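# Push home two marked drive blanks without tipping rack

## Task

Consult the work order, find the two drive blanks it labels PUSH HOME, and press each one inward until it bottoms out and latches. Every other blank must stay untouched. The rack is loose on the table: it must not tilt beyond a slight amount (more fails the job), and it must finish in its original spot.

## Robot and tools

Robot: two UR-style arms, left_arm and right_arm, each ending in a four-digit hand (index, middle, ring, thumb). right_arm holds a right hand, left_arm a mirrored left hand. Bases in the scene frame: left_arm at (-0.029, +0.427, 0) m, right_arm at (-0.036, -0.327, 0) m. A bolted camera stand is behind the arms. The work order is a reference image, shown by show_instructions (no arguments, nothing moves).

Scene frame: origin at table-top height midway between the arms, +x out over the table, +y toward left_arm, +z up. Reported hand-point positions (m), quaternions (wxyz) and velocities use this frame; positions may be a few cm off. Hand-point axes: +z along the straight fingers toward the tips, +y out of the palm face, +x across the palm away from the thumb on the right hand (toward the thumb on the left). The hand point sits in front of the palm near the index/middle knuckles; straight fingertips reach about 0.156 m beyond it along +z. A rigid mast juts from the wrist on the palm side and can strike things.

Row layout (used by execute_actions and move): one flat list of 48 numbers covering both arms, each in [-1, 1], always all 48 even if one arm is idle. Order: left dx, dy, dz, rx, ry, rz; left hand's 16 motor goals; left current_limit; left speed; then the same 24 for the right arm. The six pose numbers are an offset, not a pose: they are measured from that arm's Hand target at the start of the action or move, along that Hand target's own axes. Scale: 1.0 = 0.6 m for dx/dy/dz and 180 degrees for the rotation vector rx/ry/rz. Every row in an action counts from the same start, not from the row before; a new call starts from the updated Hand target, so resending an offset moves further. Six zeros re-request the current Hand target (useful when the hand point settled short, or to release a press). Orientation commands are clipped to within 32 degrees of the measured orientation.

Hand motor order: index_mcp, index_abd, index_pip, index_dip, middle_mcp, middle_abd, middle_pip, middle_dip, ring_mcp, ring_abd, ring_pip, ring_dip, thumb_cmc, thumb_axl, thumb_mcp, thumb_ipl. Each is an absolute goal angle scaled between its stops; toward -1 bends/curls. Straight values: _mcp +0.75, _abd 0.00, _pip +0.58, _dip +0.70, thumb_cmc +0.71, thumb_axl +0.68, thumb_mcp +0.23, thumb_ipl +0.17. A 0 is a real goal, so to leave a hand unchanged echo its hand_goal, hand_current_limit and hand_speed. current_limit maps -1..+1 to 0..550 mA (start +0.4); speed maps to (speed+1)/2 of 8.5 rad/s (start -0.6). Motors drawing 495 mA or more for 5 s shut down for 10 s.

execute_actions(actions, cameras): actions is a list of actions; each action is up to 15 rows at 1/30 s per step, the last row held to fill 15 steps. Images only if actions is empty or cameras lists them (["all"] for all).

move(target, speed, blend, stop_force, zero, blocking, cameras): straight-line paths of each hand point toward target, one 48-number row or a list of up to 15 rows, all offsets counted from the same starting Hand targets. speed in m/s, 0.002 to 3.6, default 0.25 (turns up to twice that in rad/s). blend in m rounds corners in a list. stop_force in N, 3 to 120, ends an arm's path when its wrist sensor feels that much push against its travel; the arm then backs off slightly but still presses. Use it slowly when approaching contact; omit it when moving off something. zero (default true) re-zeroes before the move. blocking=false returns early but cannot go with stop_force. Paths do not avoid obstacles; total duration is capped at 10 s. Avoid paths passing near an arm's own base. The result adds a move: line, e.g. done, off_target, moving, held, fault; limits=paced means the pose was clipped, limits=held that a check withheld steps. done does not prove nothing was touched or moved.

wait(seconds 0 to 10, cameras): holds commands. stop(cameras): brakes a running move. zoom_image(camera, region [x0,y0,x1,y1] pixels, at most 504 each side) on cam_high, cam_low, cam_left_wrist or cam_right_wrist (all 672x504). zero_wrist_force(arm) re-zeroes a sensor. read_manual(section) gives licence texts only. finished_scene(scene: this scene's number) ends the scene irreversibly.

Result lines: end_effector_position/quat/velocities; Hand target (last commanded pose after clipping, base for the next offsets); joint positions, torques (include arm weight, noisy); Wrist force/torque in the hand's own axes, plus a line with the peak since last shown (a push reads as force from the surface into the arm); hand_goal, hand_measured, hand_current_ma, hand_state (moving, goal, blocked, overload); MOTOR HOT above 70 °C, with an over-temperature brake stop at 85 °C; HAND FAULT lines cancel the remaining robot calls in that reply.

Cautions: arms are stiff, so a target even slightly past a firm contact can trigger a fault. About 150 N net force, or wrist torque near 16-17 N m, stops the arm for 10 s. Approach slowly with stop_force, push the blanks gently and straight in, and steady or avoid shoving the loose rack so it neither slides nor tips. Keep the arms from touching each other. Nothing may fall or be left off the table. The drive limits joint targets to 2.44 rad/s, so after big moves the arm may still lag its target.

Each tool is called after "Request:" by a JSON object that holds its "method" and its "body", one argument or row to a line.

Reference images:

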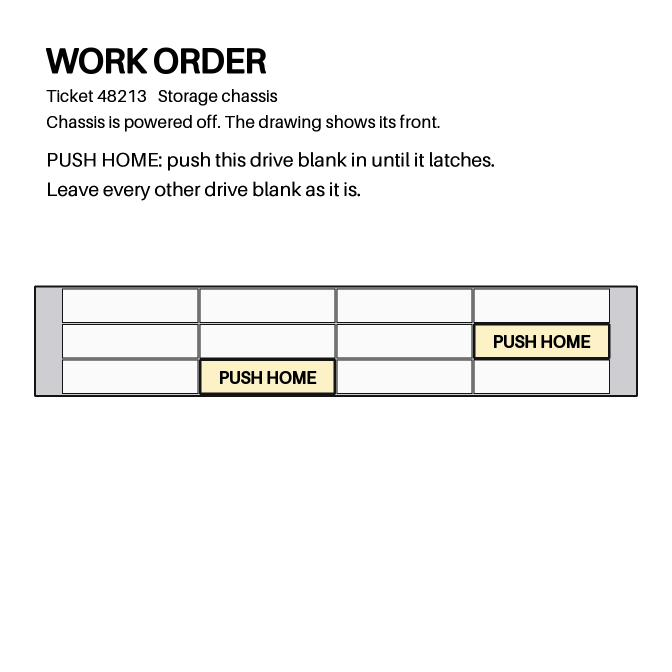

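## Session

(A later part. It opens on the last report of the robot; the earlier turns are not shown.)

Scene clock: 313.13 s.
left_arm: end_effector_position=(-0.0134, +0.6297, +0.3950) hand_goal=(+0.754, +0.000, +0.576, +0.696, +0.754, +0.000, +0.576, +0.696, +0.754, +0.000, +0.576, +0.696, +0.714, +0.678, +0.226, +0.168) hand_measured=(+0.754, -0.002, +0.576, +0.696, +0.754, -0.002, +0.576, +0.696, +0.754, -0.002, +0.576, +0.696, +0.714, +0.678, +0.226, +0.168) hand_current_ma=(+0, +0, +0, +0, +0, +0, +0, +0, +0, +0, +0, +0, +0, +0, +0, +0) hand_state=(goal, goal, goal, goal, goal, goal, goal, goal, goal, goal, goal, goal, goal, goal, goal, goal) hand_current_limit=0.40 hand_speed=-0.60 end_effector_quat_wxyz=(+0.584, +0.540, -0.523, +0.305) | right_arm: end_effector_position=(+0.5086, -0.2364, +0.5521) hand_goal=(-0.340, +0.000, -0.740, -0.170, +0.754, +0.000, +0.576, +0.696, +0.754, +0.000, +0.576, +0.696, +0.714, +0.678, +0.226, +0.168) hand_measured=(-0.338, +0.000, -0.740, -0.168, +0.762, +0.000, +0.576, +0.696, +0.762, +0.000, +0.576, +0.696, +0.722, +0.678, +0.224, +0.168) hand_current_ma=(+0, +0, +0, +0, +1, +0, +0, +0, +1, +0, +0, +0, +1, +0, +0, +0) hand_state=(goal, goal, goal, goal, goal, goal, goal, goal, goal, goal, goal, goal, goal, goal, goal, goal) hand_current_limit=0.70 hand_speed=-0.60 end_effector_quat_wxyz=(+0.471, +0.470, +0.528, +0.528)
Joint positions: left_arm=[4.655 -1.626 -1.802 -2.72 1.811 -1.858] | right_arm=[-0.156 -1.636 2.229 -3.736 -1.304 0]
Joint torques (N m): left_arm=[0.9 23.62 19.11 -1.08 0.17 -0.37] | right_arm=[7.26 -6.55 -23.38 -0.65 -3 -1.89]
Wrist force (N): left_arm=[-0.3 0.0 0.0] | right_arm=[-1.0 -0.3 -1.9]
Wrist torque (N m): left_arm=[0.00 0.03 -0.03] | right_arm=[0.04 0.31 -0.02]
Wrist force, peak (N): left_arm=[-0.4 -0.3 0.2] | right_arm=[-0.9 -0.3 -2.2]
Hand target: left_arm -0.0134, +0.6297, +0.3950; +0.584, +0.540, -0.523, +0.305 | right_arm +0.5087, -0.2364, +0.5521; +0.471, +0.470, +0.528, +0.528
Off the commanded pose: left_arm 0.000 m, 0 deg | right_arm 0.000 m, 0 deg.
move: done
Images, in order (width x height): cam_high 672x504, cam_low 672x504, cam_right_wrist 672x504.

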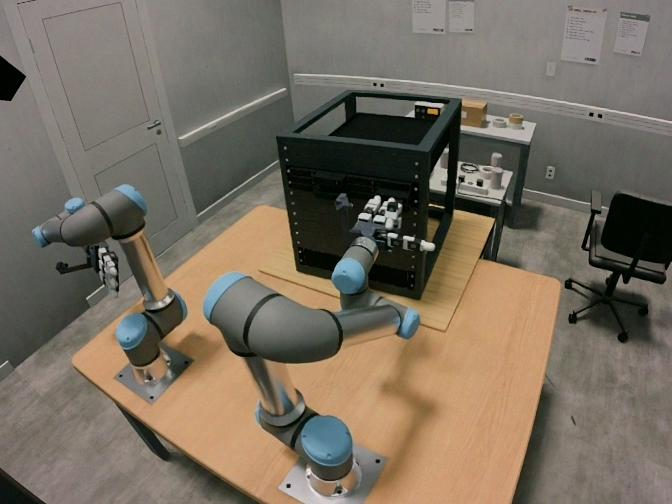

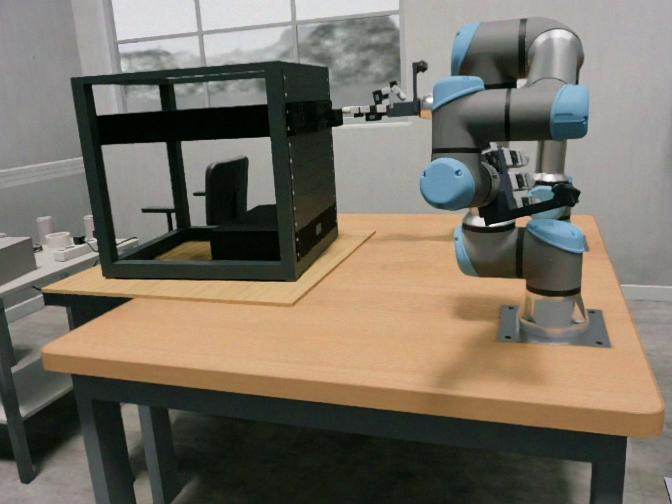

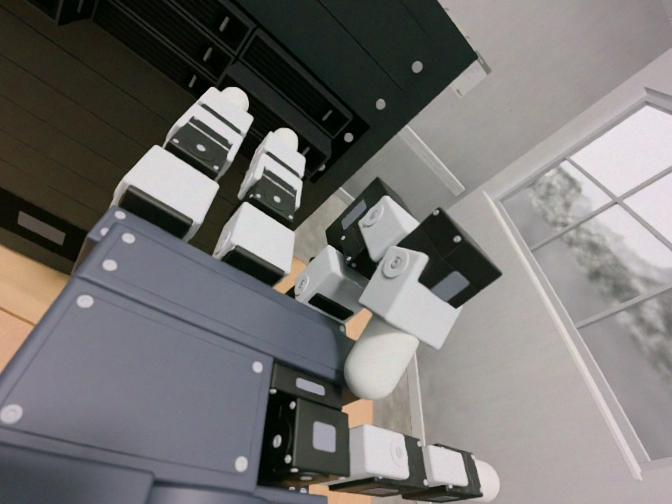

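Request:
{"method": "move", "body": {
  "target": [0,0,0,0,0,0,0.754,0,0.576,0.696,0.754,0,0.576,0.696,0.754,0,0.576,0.696,0.714,0.678,0.226,0.168,0.4,-0.6,-0.0083,-0.0025,0.0417,0,0,0,-0.34,0,-0.74,-0.17,0.754,0,0.576,0.696,0.754,0,0.576,0.696,0.714,0.678,0.226,0.168,0.7,-0.6],
  "cameras": ["cam_low","cam_high","cam_right_wrist"],
  "speed": 0.02,
  "stop_force": 6
}}

Request:
{"method": "zoom_image", "body": {
  "camera": "cam_right_wrist",
  "region": [190, 10, 390, 180]
}}

Request:
{"method": "zoom_image", "body": {
  "camera": "cam_low",
  "region": [310, 90, 370, 135]
}}

Request:
{"method": "zoom_image", "body": {
  "camera": "cam_high",
  "region": [350, 160, 420, 220]
}}

Scene clock: 348.63 s.
left_arm: end_effector_position=(-0.0134, +0.6297, +0.3950) hand_goal=(+0.754, +0.000, +0.576, +0.696, +0.754, +0.000, +0.576, +0.696, +0.754, +0.000, +0.576, +0.696, +0.714, +0.678, +0.226, +0.168) hand_measured=(+0.754, -0.002, +0.576, +0.696, +0.754, -0.002, +0.576, +0.696, +0.754, -0.002, +0.576, +0.696, +0.714, +0.678, +0.226, +0.168) hand_current_ma=(+0, +0, +0, +0, +0, +0, +0, +0, +0, +0, +0, +0, +0, +0, +0, +0) hand_state=(goal, goal, goal, goal, goal, goal, goal, goal, goal, goal, goal, goal, goal, goal, goal, goal) hand_current_limit=0.40 hand_speed=-0.60 end_effector_quat_wxyz=(+0.584, +0.540, -0.523, +0.305) | right_arm: end_effector_position=(+0.5342, -0.2385, +0.5506) hand_goal=(-0.340, +0.000, -0.740, -0.170, +0.754, +0.000, +0.576, +0.696, +0.754, +0.000, +0.576, +0.696, +0.714, +0.678, +0.226, +0.168) hand_measured=(-0.338, +0.000, -0.740, -0.168, +0.762, +0.000, +0.576, +0.696, +0.762, +0.000, +0.576, +0.696, +0.722, +0.678, +0.224, +0.168) hand_current_ma=(+0, +0, +0, +0, +1, +0, +0, +0, +1, +0, +0, +0, +1, +0, +0, +0) hand_state=(goal, goal, goal, goal, goal, goal, goal, goal, goal, goal, goal, goal, goal, goal, goal, goal) hand_current_limit=0.70 hand_speed=-0.60 end_effector_quat_wxyz=(+0.471, +0.470, +0.528, +0.528)
Joint positions: left_arm=[4.655 -1.626 -1.802 -2.72 1.811 -1.858] | right_arm=[-0.151 -1.57 2.171 -3.743 -1.31 0]
Joint torques (N m): left_arm=[1.81 22.8 19.16 -1.11 0.23 -0.48] | right_arm=[6.94 -8.1 -24.18 -3.86 -2.83 0.58]
Wrist force (N): left_arm=[-0.2 0.0 -0.2] | right_arm=[-0.3 -0.1 -2.0]
Wrist torque (N m): left_arm=[0.01 0.02 -0.01] | right_arm=[0.08 0.26 0.04]
Wrist force, peak (N): left_arm=[-0.5 0.0 0.0] | right_arm=[-1.1 -0.4 -2.2]
Hand target: left_arm -0.0134, +0.6297, +0.3950; +0.584, +0.540, -0.523, +0.305 | right_arm +0.5342, -0.2385, +0.5506; +0.471, +0.470, +0.528, +0.528
Off the commanded pose: left_arm 0.000 m, 0 deg | right_arm 0.000 m, 0 deg.
move: done
Images, in order (width x height): cam_high 672x504, cam_low 672x504, cam_right_wrist 672x504.

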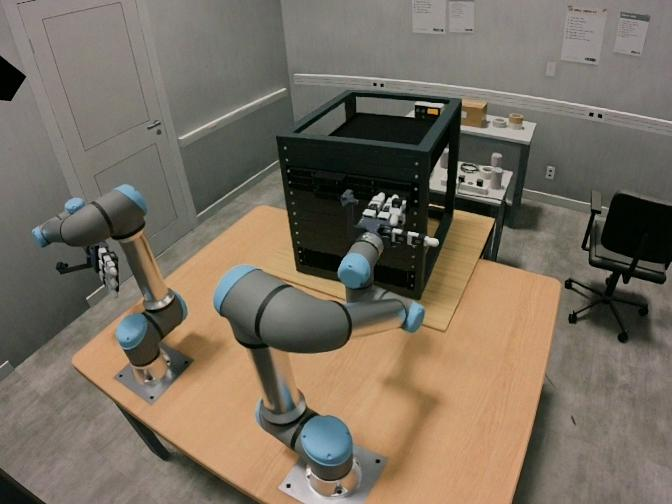

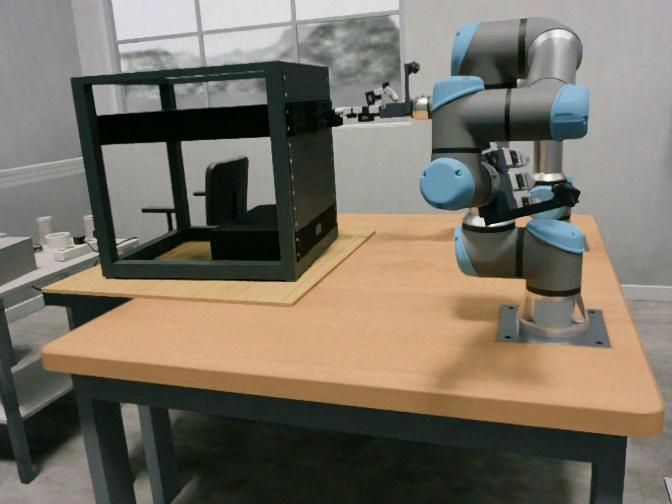

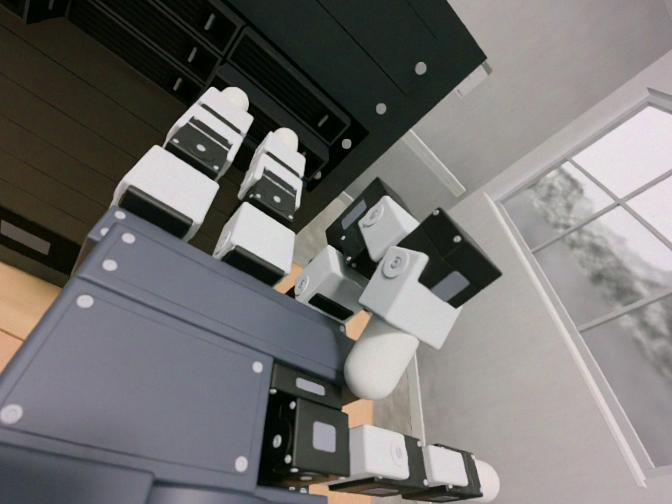

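Scaled by 2.520 from the camera's 672x504 image, which has a finer 960x720 frame.

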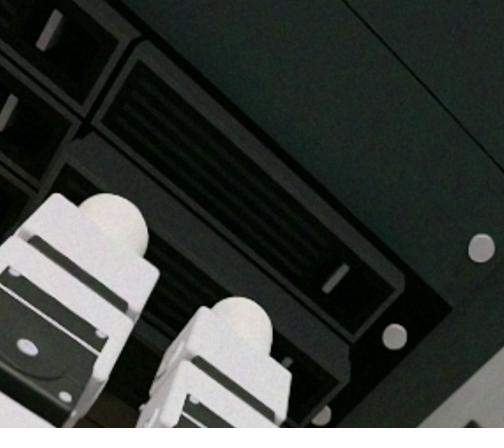

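Scaled by 8.400 from the camera's 672x504 image, which has a finer 960x720 frame.

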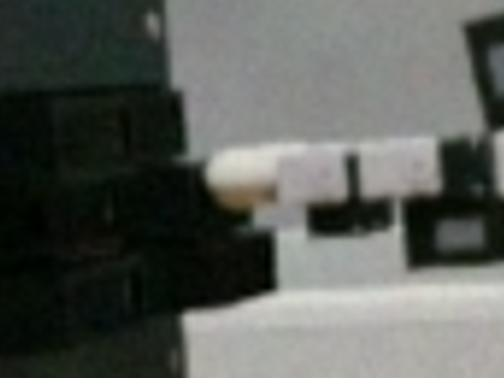

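Scaled by 7.200 from the camera's 672x504 image, which has a finer 960x720 frame.

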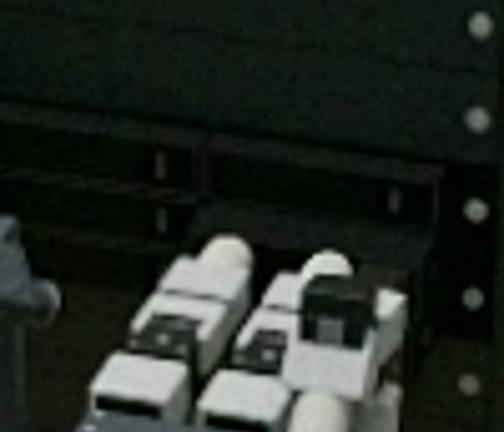

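Request:
{"method": "move", "body": {
  "target": [0,0,0,0,0,0,0.754,0,0.576,0.696,0.754,0,0.576,0.696,0.754,0,0.576,0.696,0.714,0.678,0.226,0.168,0.4,-0.6,0,0,0.13,0,0,0,-0.34,0,-0.74,-0.17,0.754,0,0.576,0.696,0.754,0,0.576,0.696,0.714,0.678,0.226,0.168,0.7,-0.6],
  "cameras": ["cam_low","cam_high","cam_right_wrist"],
  "speed": 0.015,
  "stop_force": 38
}}

Request:
{"method": "zoom_image", "body": {
  "camera": "cam_right_wrist",
  "region": [150, 10, 350, 180]
}}

Request:
{"method": "zoom_image", "body": {
  "camera": "cam_low",
  "region": [310, 90, 370, 135]
}}

Request:
{"method": "zoom_image", "body": {
  "camera": "cam_high",
  "region": [350, 160, 420, 220]
}}

Scene clock: 367.30 s.
left_arm: end_effector_position=(-0.0134, +0.6297, +0.3950) hand_goal=(+0.754, +0.000, +0.576, +0.696, +0.754, +0.000, +0.576, +0.696, +0.754, +0.000, +0.576, +0.696, +0.714, +0.678, +0.226, +0.168) hand_measured=(+0.754, -0.002, +0.576, +0.696, +0.754, -0.002, +0.576, +0.696, +0.754, -0.002, +0.576, +0.696, +0.714, +0.678, +0.226, +0.168) hand_current_ma=(+0, +0, +0, +0, +0, +0, +0, +0, +0, +0, +0, +0, +0, +0, +0, +0) hand_state=(goal, goal, goal, goal, goal, goal, goal, goal, goal, goal, goal, goal, goal, goal, goal, goal) hand_current_limit=0.40 hand_speed=-0.60 end_effector_quat_wxyz=(+0.584, +0.540, -0.523, +0.305) | right_arm: end_effector_position=(+0.5640, -0.2351, +0.5507) hand_goal=(-0.340, +0.000, -0.740, -0.170, +0.754, +0.000, +0.576, +0.696, +0.754, +0.000, +0.576, +0.696, +0.714, +0.678, +0.226, +0.168) hand_measured=(-0.338, +0.000, -0.740, -0.168, +0.780, +0.004, +0.596, +0.700, +0.764, +0.000, +0.578, +0.696, +0.722, +0.678, +0.224, +0.168) hand_current_ma=(+0, +0, +0, +0, +11, +0, +6, +0, +2, +0, +0, +0, +1, +0, +0, +0) hand_state=(goal, goal, goal, goal, blocked, goal, blocked, goal, goal, goal, goal, goal, goal, goal, goal, goal) hand_current_limit=0.70 hand_speed=-0.60 end_effector_quat_wxyz=(+0.471, +0.470, +0.528, +0.528)
Joint positions: left_arm=[4.655 -1.626 -1.802 -2.72 1.811 -1.858] | right_arm=[-0.129 -1.497 2.094 -3.739 -1.332 0]
Joint torques (N m): left_arm=[1.38 23.18 19.26 -0.97 0.12 -0.54] | right_arm=[-8.87 -19.52 -13.17 0.09 2.35 -0.75]
Wrist force (N): left_arm=[-0.3 0.0 -0.1] | right_arm=[-0.3 1.5 -38.5]
Wrist torque (N m): left_arm=[0.00 0.04 -0.03] | right_arm=[2.97 1.08 0.06]
Wrist force, peak (N): left_arm=[-0.5 -0.1 -0.2] | right_arm=[-0.7 1.7 -54.5]
Hand target: left_arm -0.0134, +0.6297, +0.3950; +0.584, +0.540, -0.523, +0.305 | right_arm +0.5640, -0.2351, +0.5507; +0.471, +0.470, +0.528, +0.528 (not the last commanded pose)
Off the commanded pose: left_arm 0.000 m, 0 deg | right_arm 0.048 m, 0 deg.
move: contact (right_arm)
Images, in order (width x height): cam_high 672x504, cam_low 672x504, cam_right_wrist 672x504.

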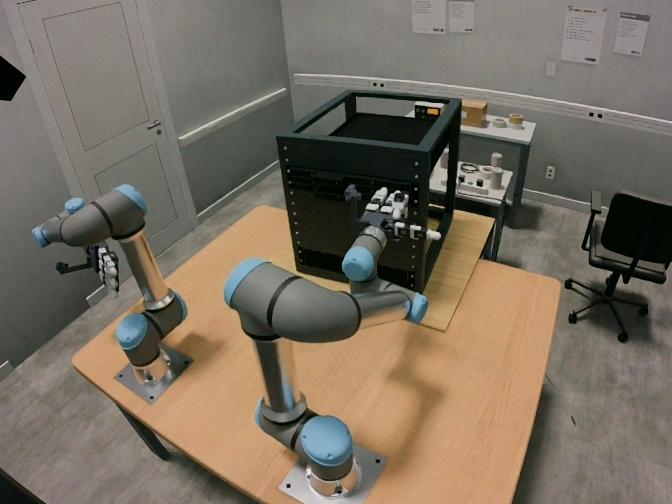

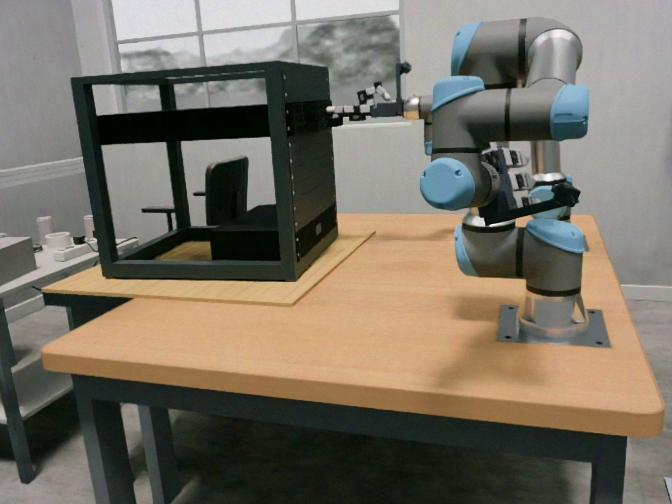

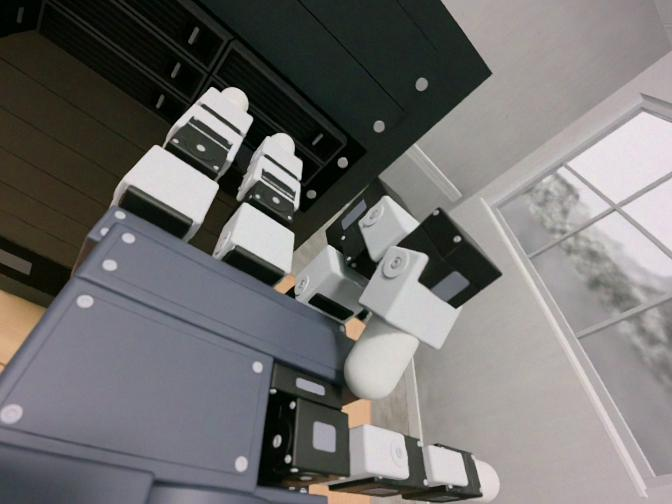

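Scaled by 2.520 from the camera's 672x504 image, which has a finer 960x720 frame.

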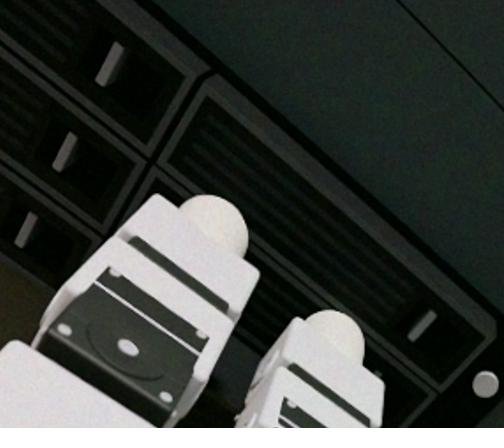

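Scaled by 8.400 from the camera's 672x504 image, which has a finer 960x720 frame.

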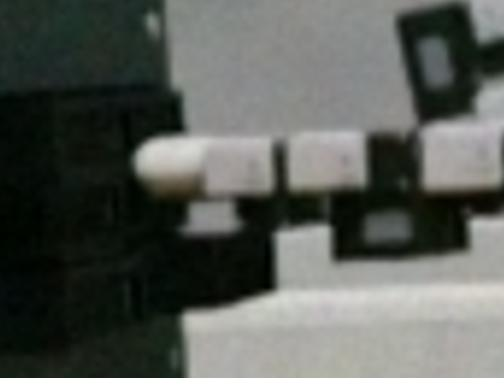

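Scaled by 7.200 from the camera's 672x504 image, which has a finer 960x720 frame.

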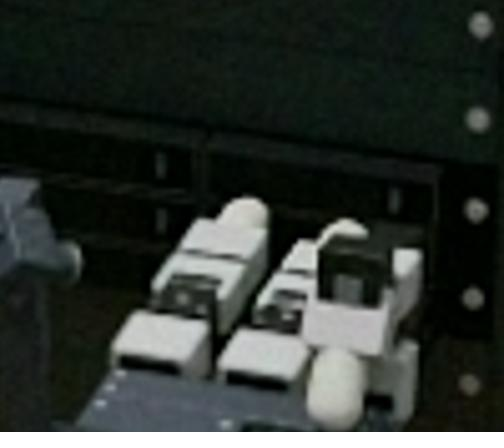

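Request:
{"method": "move", "body": {
  "target": [0,0,0,0,0,0,0.754,0,0.576,0.696,0.754,0,0.576,0.696,0.754,0,0.576,0.696,0.714,0.678,0.226,0.168,0.4,-0.6,0,0,-0.117,0,0,0,-0.34,0,-0.74,-0.17,0.754,0,0.576,0.696,0.754,0,0.576,0.696,0.714,0.678,0.226,0.168,0.7,-0.6],
  "cameras": ["cam_low","cam_high","cam_right_wrist"],
  "speed": 0.15
}}

Request:
{"method": "zoom_image", "body": {
  "camera": "cam_right_wrist",
  "region": [190, 10, 390, 180]
}}

Request:
{"method": "zoom_image", "body": {
  "camera": "cam_low",
  "region": [270, 90, 370, 165]
}}

Request:
{"method": "zoom_image", "body": {
  "camera": "cam_high",
  "region": [270, 140, 430, 260]
}}

Scene clock: 376.90 s.
left_arm: end_effector_position=(-0.0134, +0.6297, +0.3950) hand_goal=(+0.754, +0.000, +0.576, +0.696, +0.754, +0.000, +0.576, +0.696, +0.754, +0.000, +0.576, +0.696, +0.714, +0.678, +0.226, +0.168) hand_measured=(+0.754, -0.002, +0.576, +0.696, +0.754, -0.002, +0.576, +0.696, +0.754, -0.002, +0.576, +0.696, +0.714, +0.678, +0.226, +0.168) hand_current_ma=(+0, +0, +0, +0, +0, +0, +0, +0, +0, +0, +0, +0, +0, +0, +0, +0) hand_state=(goal, goal, goal, goal, goal, goal, goal, goal, goal, goal, goal, goal, goal, goal, goal, goal) hand_current_limit=0.40 hand_speed=-0.60 end_effector_quat_wxyz=(+0.584, +0.540, -0.523, +0.305) | right_arm: end_effector_position=(+0.4944, -0.2431, +0.5507) hand_goal=(-0.340, +0.000, -0.740, -0.170, +0.754, +0.000, +0.576, +0.696, +0.754, +0.000, +0.576, +0.696, +0.714, +0.678, +0.226, +0.168) hand_measured=(-0.338, +0.000, -0.740, -0.168, +0.762, -0.002, +0.578, +0.694, +0.766, +0.000, +0.578, +0.696, +0.724, +0.678, +0.224, +0.168) hand_current_ma=(+0, +0, +0, +0, +1, +0, +0, +0, +3, +0, +0, +0, +2, +0, +0, +0) hand_state=(goal, goal, goal, goal, goal, goal, goal, goal, goal, goal, goal, goal, goal, goal, goal, goal) hand_current_limit=0.70 hand_speed=-0.60 end_effector_quat_wxyz=(+0.471, +0.470, +0.528, +0.528)
Joint positions: left_arm=[4.655 -1.626 -1.802 -2.72 1.811 -1.858] | right_arm=[-0.187 -1.676 2.27 -3.736 -1.274 0]
Joint torques (N m): left_arm=[1.04 23 19.21 -0.86 0.23 -0.55] | right_arm=[-9.19 -24.4 -7.97 -0.25 2.44 -2.2]
Wrist force (N): left_arm=[-0.1 -0.2 -0.1] | right_arm=[-0.6 0.0 -1.8]
Wrist torque (N m): left_arm=[-0.02 0.01 -0.01] | right_arm=[0.07 0.27 0.02]
Wrist force, peak (N): left_arm=[-0.6 -0.1 0.0] | right_arm=[-0.4 1.0 -38.9]
Hand target: left_arm -0.0134, +0.6297, +0.3950; +0.584, +0.540, -0.523, +0.305 | right_arm +0.4943, -0.2431, +0.5507; +0.471, +0.470, +0.528, +0.528
Off the commanded pose: left_arm 0.000 m, 0 deg | right_arm 0.000 m, 0 deg.
move: done
Images, in order (width x height): cam_high 672x504, cam_low 672x504, cam_right_wrist 672x504.

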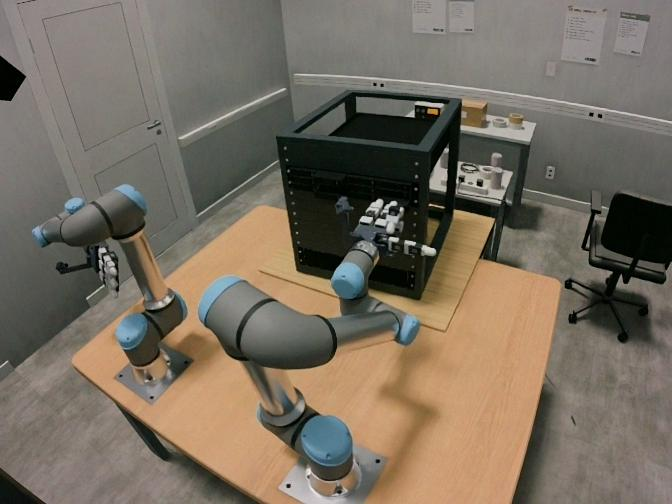

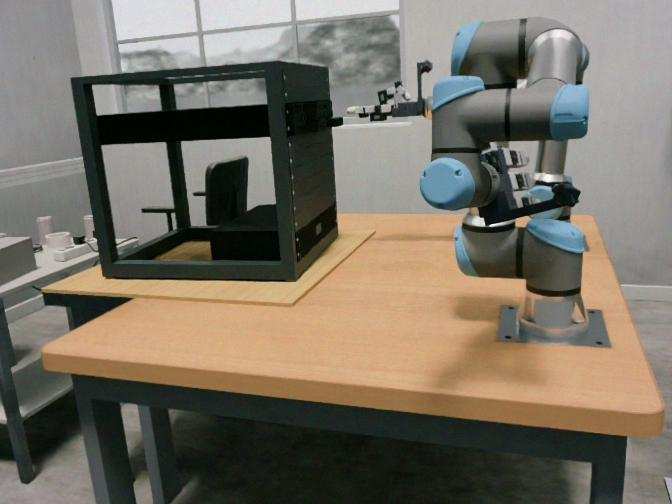

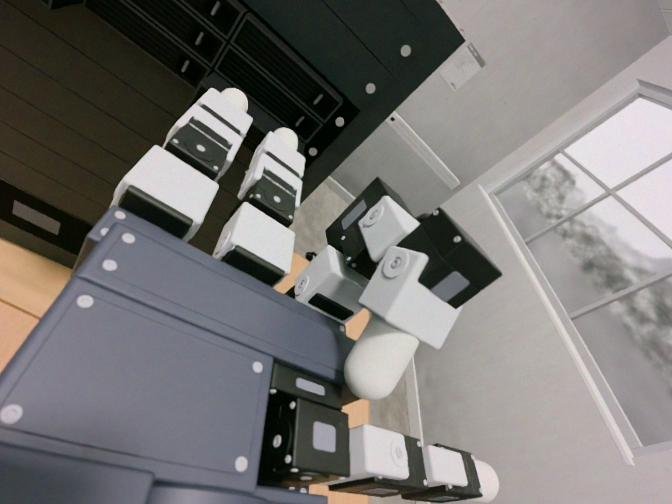

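Scaled by 2.520 from the camera's 672x504 image, which has a finer 960x720 frame.

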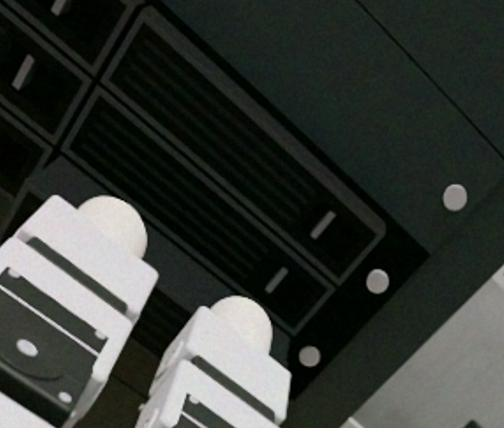

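Scaled by 5.040 from the camera's 672x504 image, which has a finer 960x720 frame.

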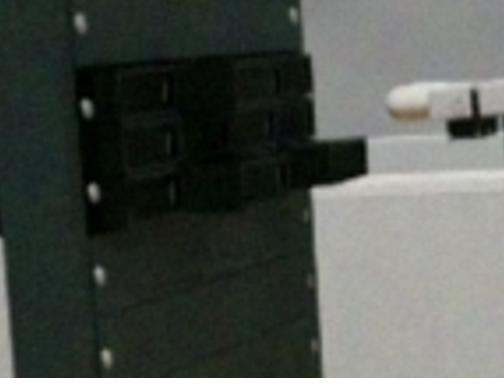

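Scaled by 3.150 from the camera's 672x504 image, which has a finer 960x720 frame.

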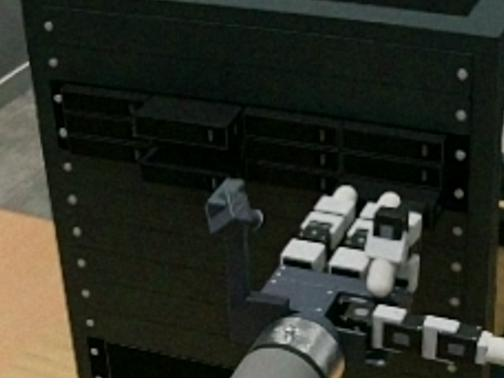

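Request:
{"method": "move", "body": {
  "target": [0,0,0,0,0,0,0.754,0,0.576,0.696,0.754,0,0.576,0.696,0.754,0,0.576,0.696,0.714,0.678,0.226,0.168,0.4,-0.6,0.3668,-0.0562,-0.0083,0,0,0,-0.34,0,-0.74,-0.17,0.754,0,0.576,0.696,0.754,0,0.576,0.696,0.714,0.678,0.226,0.168,0.7,-0.6],
  "cameras": ["cam_low","cam_high","cam_right_wrist"],
  "speed": 0.15
}}

Request:
{"method": "zoom_image", "body": {
  "camera": "cam_right_wrist",
  "region": [150, 0, 390, 180]
}}

Request:
{"method": "zoom_image", "body": {
  "camera": "cam_low",
  "region": [270, 90, 370, 165]
}}

Request:
{"method": "zoom_image", "body": {
  "camera": "cam_high",
  "region": [280, 150, 380, 225]
}}

Scene clock: 394.77 s.
left_arm: end_effector_position=(-0.0134, +0.6297, +0.3950) hand_goal=(+0.754, +0.000, +0.576, +0.696, +0.754, +0.000, +0.576, +0.696, +0.754, +0.000, +0.576, +0.696, +0.714, +0.678, +0.226, +0.168) hand_measured=(+0.754, -0.002, +0.576, +0.696, +0.754, -0.002, +0.576, +0.696, +0.754, -0.002, +0.576, +0.696, +0.714, +0.678, +0.226, +0.168) hand_current_ma=(+0, +0, +0, +0, +0, +0, +0, +0, +0, +0, +0, +0, +0, +0, +0, +0) hand_state=(goal, goal, goal, goal, goal, goal, goal, goal, goal, goal, goal, goal, goal, goal, goal, goal) hand_current_limit=0.40 hand_speed=-0.60 end_effector_quat_wxyz=(+0.584, +0.540, -0.523, +0.305) | right_arm: end_effector_position=(+0.4643, -0.0251, +0.5168) hand_goal=(-0.340, +0.000, -0.740, -0.170, +0.754, +0.000, +0.576, +0.696, +0.754, +0.000, +0.576, +0.696, +0.714, +0.678, +0.226, +0.168) hand_measured=(-0.338, +0.000, -0.740, -0.168, +0.762, -0.002, +0.578, +0.694, +0.766, +0.000, +0.578, +0.696, +0.724, +0.678, +0.224, +0.168) hand_current_ma=(+0, +0, +0, +0, +1, +0, +0, +0, +3, +0, +0, +0, +2, +0, +0, +0) hand_state=(goal, goal, goal, goal, goal, goal, goal, goal, goal, goal, goal, goal, goal, goal, goal, goal) hand_current_limit=0.70 hand_speed=-0.60 end_effector_quat_wxyz=(+0.471, +0.470, +0.528, +0.528)
Joint positions: left_arm=[4.655 -1.626 -1.802 -2.72 1.811 -1.858] | right_arm=[0.493 -1.391 2.078 -3.829 -1.953 -0.001]
Joint torques (N m): left_arm=[0.85 23.45 19.09 -0.72 0.25 -0.65] | right_arm=[7.83 -15.44 -22.37 -3.8 -2.82 1.72]
Wrist force (N): left_arm=[-0.4 0.0 0.0] | right_arm=[-0.8 -0.4 -2.0]
Wrist torque (N m): left_arm=[0.00 0.05 -0.03] | right_arm=[0.05 0.28 -0.03]
Wrist force, peak (N): left_arm=[-0.5 -0.1 -0.2] | right_arm=[-1.9 0.0 -2.1]
Hand target: left_arm -0.0134, +0.6297, +0.3950; +0.584, +0.540, -0.523, +0.305 | right_arm +0.4643, -0.0250, +0.5168; +0.471, +0.470, +0.528, +0.528
Off the commanded pose: left_arm 0.000 m, 0 deg | right_arm 0.000 m, 0 deg.
move: done
Images, in order (width x height): cam_high 672x504, cam_low 672x504, cam_right_wrist 672x504.

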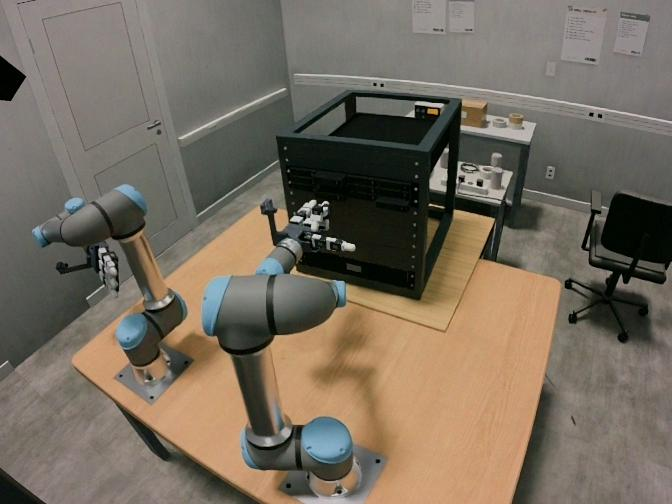

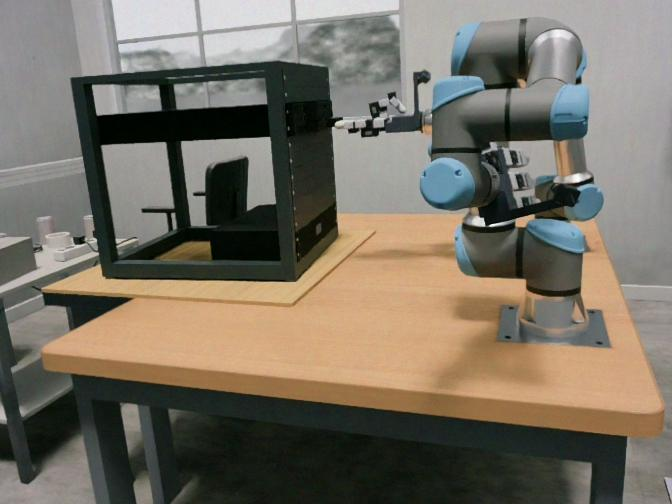

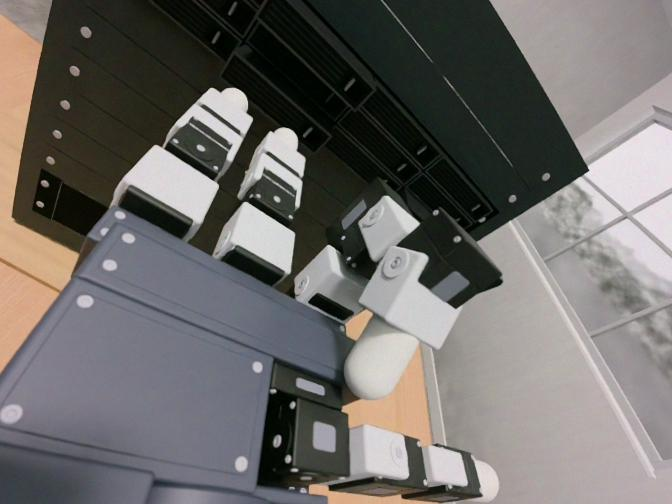

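Scaled by 2.100 from the camera's 672x504 image, which has a finer 960x720 frame.

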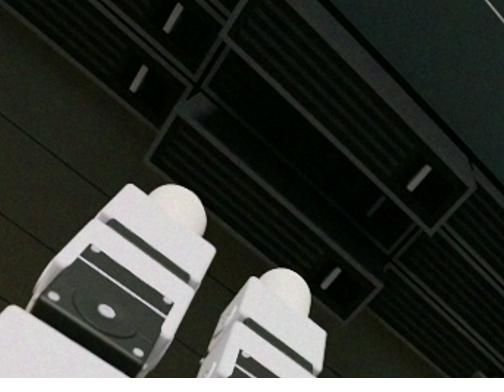

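Scaled by 5.040 from the camera's 672x504 image, which has a finer 960x720 frame.

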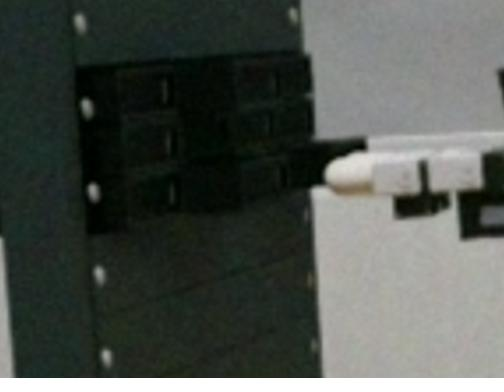

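Scaled by 5.040 from the camera's 672x504 image, which has a finer 960x720 frame.

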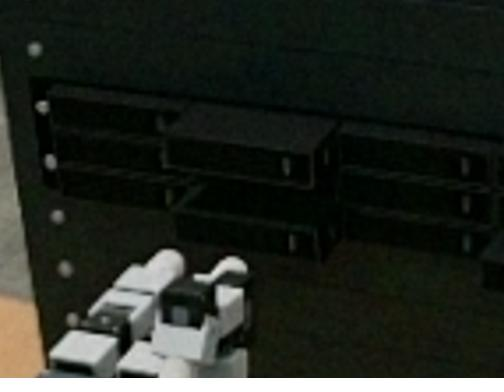

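Request:
{"method": "move", "body": {
  "target": [
    [0,0,0,0,0,0,0.754,0,0.576,0.696,0.754,0,0.576,0.696,0.754,0,0.576,0.696,0.714,0.678,0.226,0.168,0.4,-0.6,-0.0067,0.001,0.045,0,0,0,-0.34,0,-0.74,-0.17,0.754,0,0.576,0.696,0.754,0,0.576,0.696,0.714,0.678,0.226,0.168,0.7,-0.6],
    [0,0,0,0,0,0,0.754,0,0.576,0.696,0.754,0,0.576,0.696,0.754,0,0.576,0.696,0.714,0.678,0.226,0.168,0.4,-0.6,-0.0067,0.001,0.1667,0,0,0,-0.34,0,-0.74,-0.17,0.754,0,0.576,0.696,0.754,0,0.576,0.696,0.714,0.678,0.226,0.168,0.7,-0.6]
  ],
  "cameras": ["cam_low","cam_high","cam_right_wrist"],
  "speed": [0.04,0.015],
  "stop_force": 38
}}

Request:
{"method": "zoom_image", "body": {
  "camera": "cam_right_wrist",
  "region": [150, 0, 390, 180]
}}

Request:
{"method": "zoom_image", "body": {
  "camera": "cam_high",
  "region": [280, 150, 380, 225]
}}

Scene clock: 424.47 s.
left_arm: end_effector_position=(-0.0134, +0.6297, +0.3950) hand_goal=(+0.754, +0.000, +0.576, +0.696, +0.754, +0.000, +0.576, +0.696, +0.754, +0.000, +0.576, +0.696, +0.714, +0.678, +0.226, +0.168) hand_measured=(+0.754, -0.002, +0.576, +0.696, +0.754, -0.002, +0.576, +0.696, +0.754, -0.002, +0.576, +0.696, +0.714, +0.678, +0.226, +0.168) hand_current_ma=(+0, +0, +0, +0, +0, +0, +0, +0, +0, +0, +0, +0, +0, +0, +0, +0) hand_state=(goal, goal, goal, goal, goal, goal, goal, goal, goal, goal, goal, goal, goal, goal, goal, goal) hand_current_limit=0.40 hand_speed=-0.60 end_effector_quat_wxyz=(+0.584, +0.540, -0.523, +0.305) | right_arm: end_effector_position=(+0.5443, -0.0199, +0.5175) hand_goal=(-0.340, +0.000, -0.740, -0.170, +0.754, +0.000, +0.576, +0.696, +0.754, +0.000, +0.576, +0.696, +0.714, +0.678, +0.226, +0.168) hand_measured=(-0.338, +0.000, -0.740, -0.168, +0.780, +0.002, +0.596, +0.700, +0.786, +0.002, +0.594, +0.702, +0.724, +0.678, +0.224, +0.168) hand_current_ma=(+0, +0, +0, +0, +12, +0, +6, +0, +18, +0, +5, +0, +2, +0, +0, +0) hand_state=(goal, goal, goal, goal, blocked, goal, goal, goal, blocked, goal, goal, goal, goal, goal, goal, goal) hand_current_limit=0.70 hand_speed=-0.60 end_effector_quat_wxyz=(+0.471, +0.470, +0.528, +0.528)
Joint positions: left_arm=[4.655 -1.626 -1.802 -2.72 1.811 -1.858] | right_arm=[0.418 -1.262 1.903 -3.784 -1.878 -0.001]
Joint torques (N m): left_arm=[1.2 23.37 18.87 -0.66 0.4 -0.71] | right_arm=[-1.2 -31.13 -14.02 0.14 -2.23 1.76]
Wrist force (N): left_arm=[-0.2 -0.1 0.1] | right_arm=[-1.2 0.8 -37.4]
Wrist torque (N m): left_arm=[-0.01 0.03 -0.02] | right_arm=[2.88 1.30 -0.03]
Wrist force, peak (N): left_arm=[-0.4 0.0 0.5] | right_arm=[-1.3 -0.1 -56.4]
Hand target: left_arm -0.0134, +0.6297, +0.3950; +0.584, +0.540, -0.523, +0.305 | right_arm +0.5443, -0.0199, +0.5175; +0.471, +0.470, +0.528, +0.528 (not the last commanded pose)
Off the commanded pose: left_arm 0.000 m, 0 deg | right_arm 0.020 m, 0 deg.
move: contact (right_arm); path passed 1 of 2 targets
Images, in order (width x height): cam_high 672x504, cam_low 672x504, cam_right_wrist 672x504.

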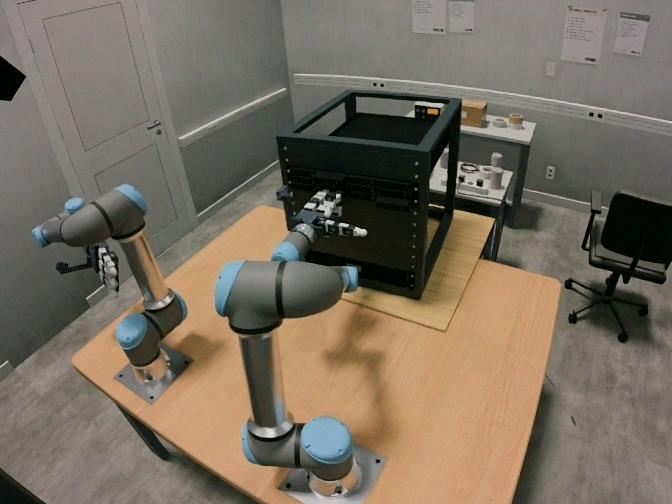

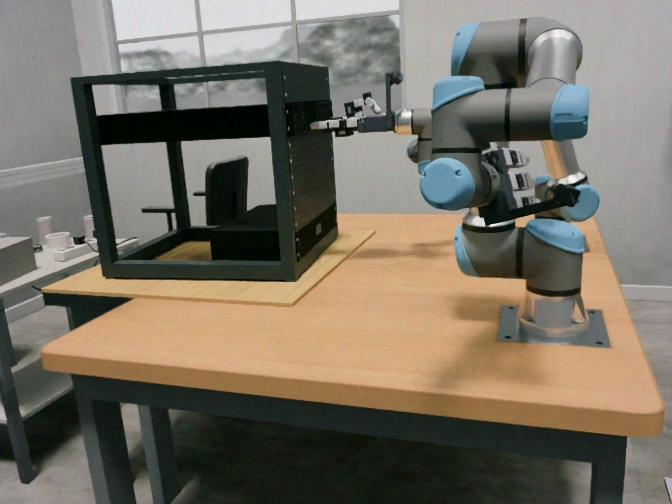

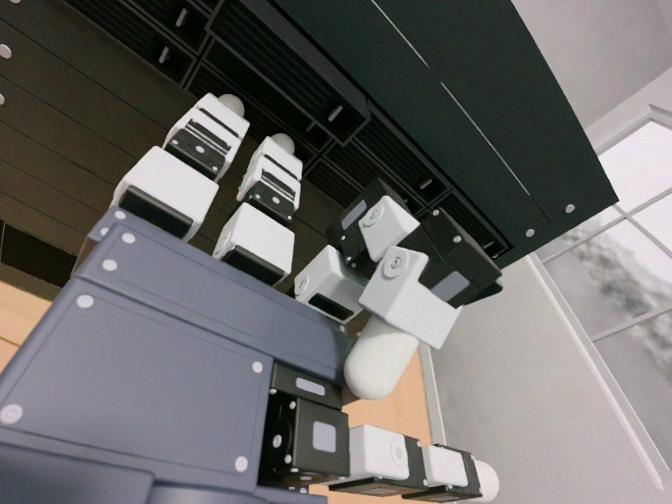

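Scaled by 2.100 from the camera's 672x504 image, which has a finer 960x720 frame.

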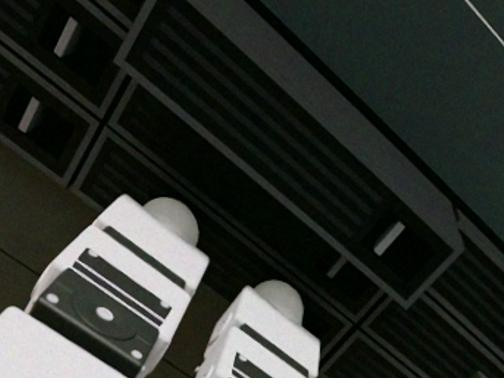

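Scaled by 5.040 from the camera's 672x504 image, which has a finer 960x720 frame.

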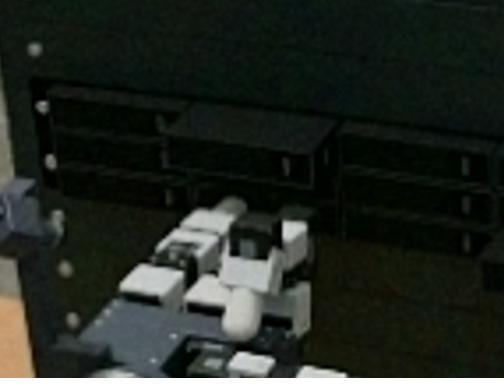

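Request:
{"method": "move", "body": {
  "target": [0,0,0,0,0,0,0.754,0,0.576,0.696,0.754,0,0.576,0.696,0.754,0,0.576,0.696,0.714,0.678,0.226,0.168,0.4,-0.6,0,0,-0.15,0,0,0,-0.34,0,-0.74,-0.17,0.754,0,0.576,0.696,0.754,0,0.576,0.696,0.714,0.678,0.226,0.168,0.7,-0.6],
  "cameras": ["cam_low","cam_high","cam_right_wrist"],
  "speed": 0.15
}}

Request:
{"method": "zoom_image", "body": {
  "camera": "cam_right_wrist",
  "region": [150, 0, 390, 180]
}}

Request:
{"method": "zoom_image", "body": {
  "camera": "cam_high",
  "region": [270, 140, 430, 260]
}}

Request:
{"method": "zoom_image", "body": {
  "camera": "cam_low",
  "region": [270, 90, 370, 165]
}}

Scene clock: 432.30 s.
left_arm: end_effector_position=(-0.0134, +0.6297, +0.3950) hand_goal=(+0.754, +0.000, +0.576, +0.696, +0.754, +0.000, +0.576, +0.696, +0.754, +0.000, +0.576, +0.696, +0.714, +0.678, +0.226, +0.168) hand_measured=(+0.754, -0.002, +0.576, +0.696, +0.754, -0.002, +0.576, +0.696, +0.754, -0.002, +0.576, +0.696, +0.714, +0.678, +0.226, +0.168) hand_current_ma=(+0, +0, +0, +0, +0, +0, +0, +0, +0, +0, +0, +0, +0, +0, +0, +0) hand_state=(goal, goal, goal, goal, goal, goal, goal, goal, goal, goal, goal, goal, goal, goal, goal, goal) hand_current_limit=0.40 hand_speed=-0.60 end_effector_quat_wxyz=(+0.584, +0.540, -0.523, +0.305) | right_arm: end_effector_position=(+0.4551, -0.0301, +0.5175) hand_goal=(-0.340, +0.000, -0.740, -0.170, +0.754, +0.000, +0.576, +0.696, +0.754, +0.000, +0.576, +0.696, +0.714, +0.678, +0.226, +0.168) hand_measured=(-0.338, +0.000, -0.740, -0.168, +0.762, +0.002, +0.576, +0.694, +0.776, +0.002, +0.584, +0.700, +0.724, +0.678, +0.224, +0.168) hand_current_ma=(+0, +0, +0, +0, +1, +0, +0, +0, +8, +0, +1, +0, +2, +0, +0, +0) hand_state=(goal, goal, goal, goal, goal, goal, goal, goal, blocked, goal, goal, goal, goal, goal, goal, goal) hand_current_limit=0.70 hand_speed=-0.60 end_effector_quat_wxyz=(+0.471, +0.470, +0.528, +0.528)
Joint positions: left_arm=[4.655 -1.626 -1.802 -2.72 1.811 -1.858] | right_arm=[0.493 -1.414 2.104 -3.833 -1.953 -0.001]
Joint torques (N m): left_arm=[1.3 22.99 19.2 -0.54 0.42 -0.66] | right_arm=[6.66 -33.49 -8.12 -3.67 -2.91 -1.79]
Wrist force (N): left_arm=[0.0 0.0 0.0] | right_arm=[-0.9 -0.2 -1.8]
Wrist torque (N m): left_arm=[0.00 -0.01 0.01] | right_arm=[0.06 0.29 -0.04]
Wrist force, peak (N): left_arm=[-0.5 -0.2 -0.2] | right_arm=[-1.0 1.1 -37.8]
Hand target: left_arm -0.0134, +0.6297, +0.3950; +0.584, +0.540, -0.523, +0.305 | right_arm +0.4549, -0.0301, +0.5174; +0.471, +0.470, +0.528, +0.528
Off the commanded pose: left_arm 0.000 m, 0 deg | right_arm 0.000 m, 0 deg.
move: done
Images, in order (width x height): cam_high 672x504, cam_low 672x504, cam_right_wrist 672x504.

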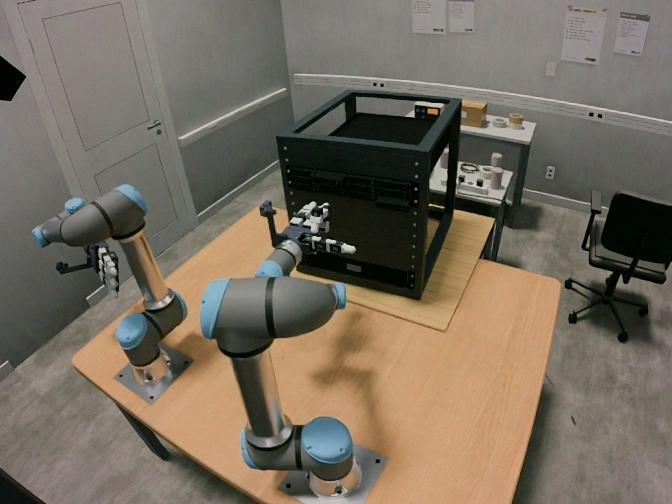

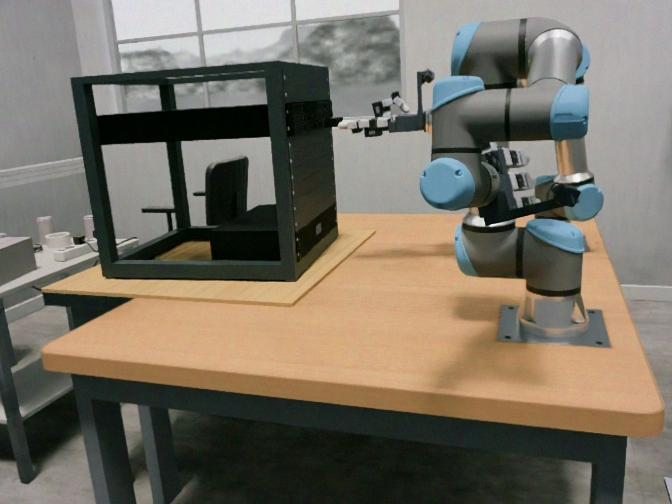

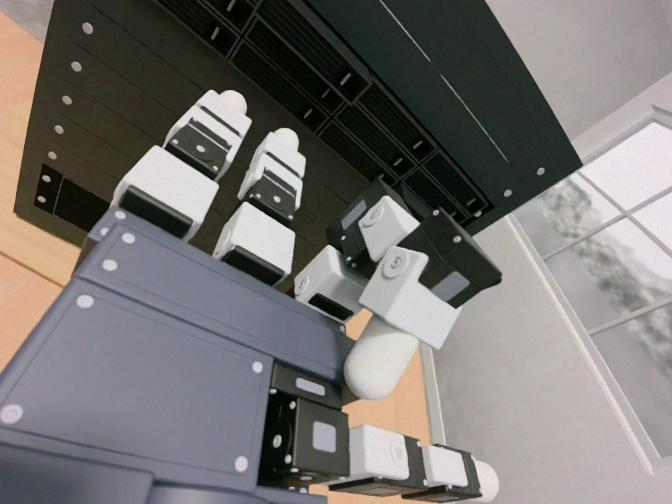

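Scaled by 2.100 from the camera's 672x504 image, which has a finer 960x720 frame.

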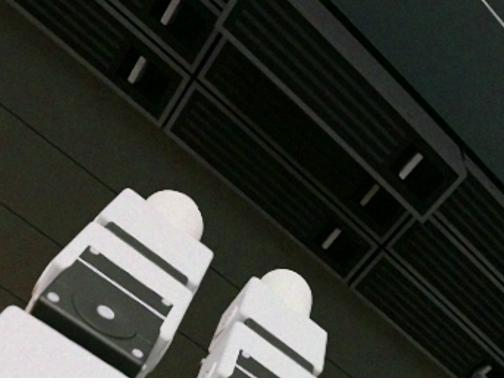

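Scaled by 3.150 from the camera's 672x504 image, which has a finer 960x720 frame.

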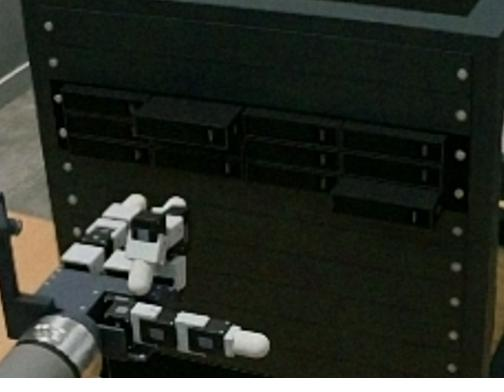

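Scaled by 5.040 from the camera's 672x504 image, which has a finer 960x720 frame.

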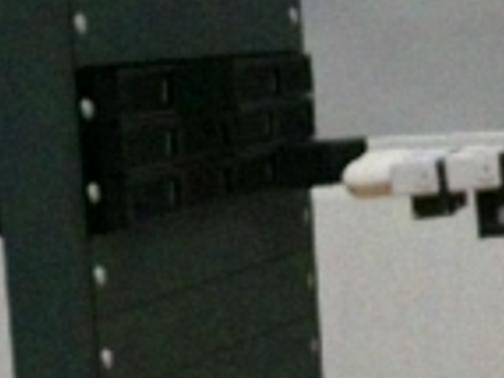

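Request:
{"method": "finished_scene", "body": {
  "scene": 2
}}

The scene is finished: the task was done.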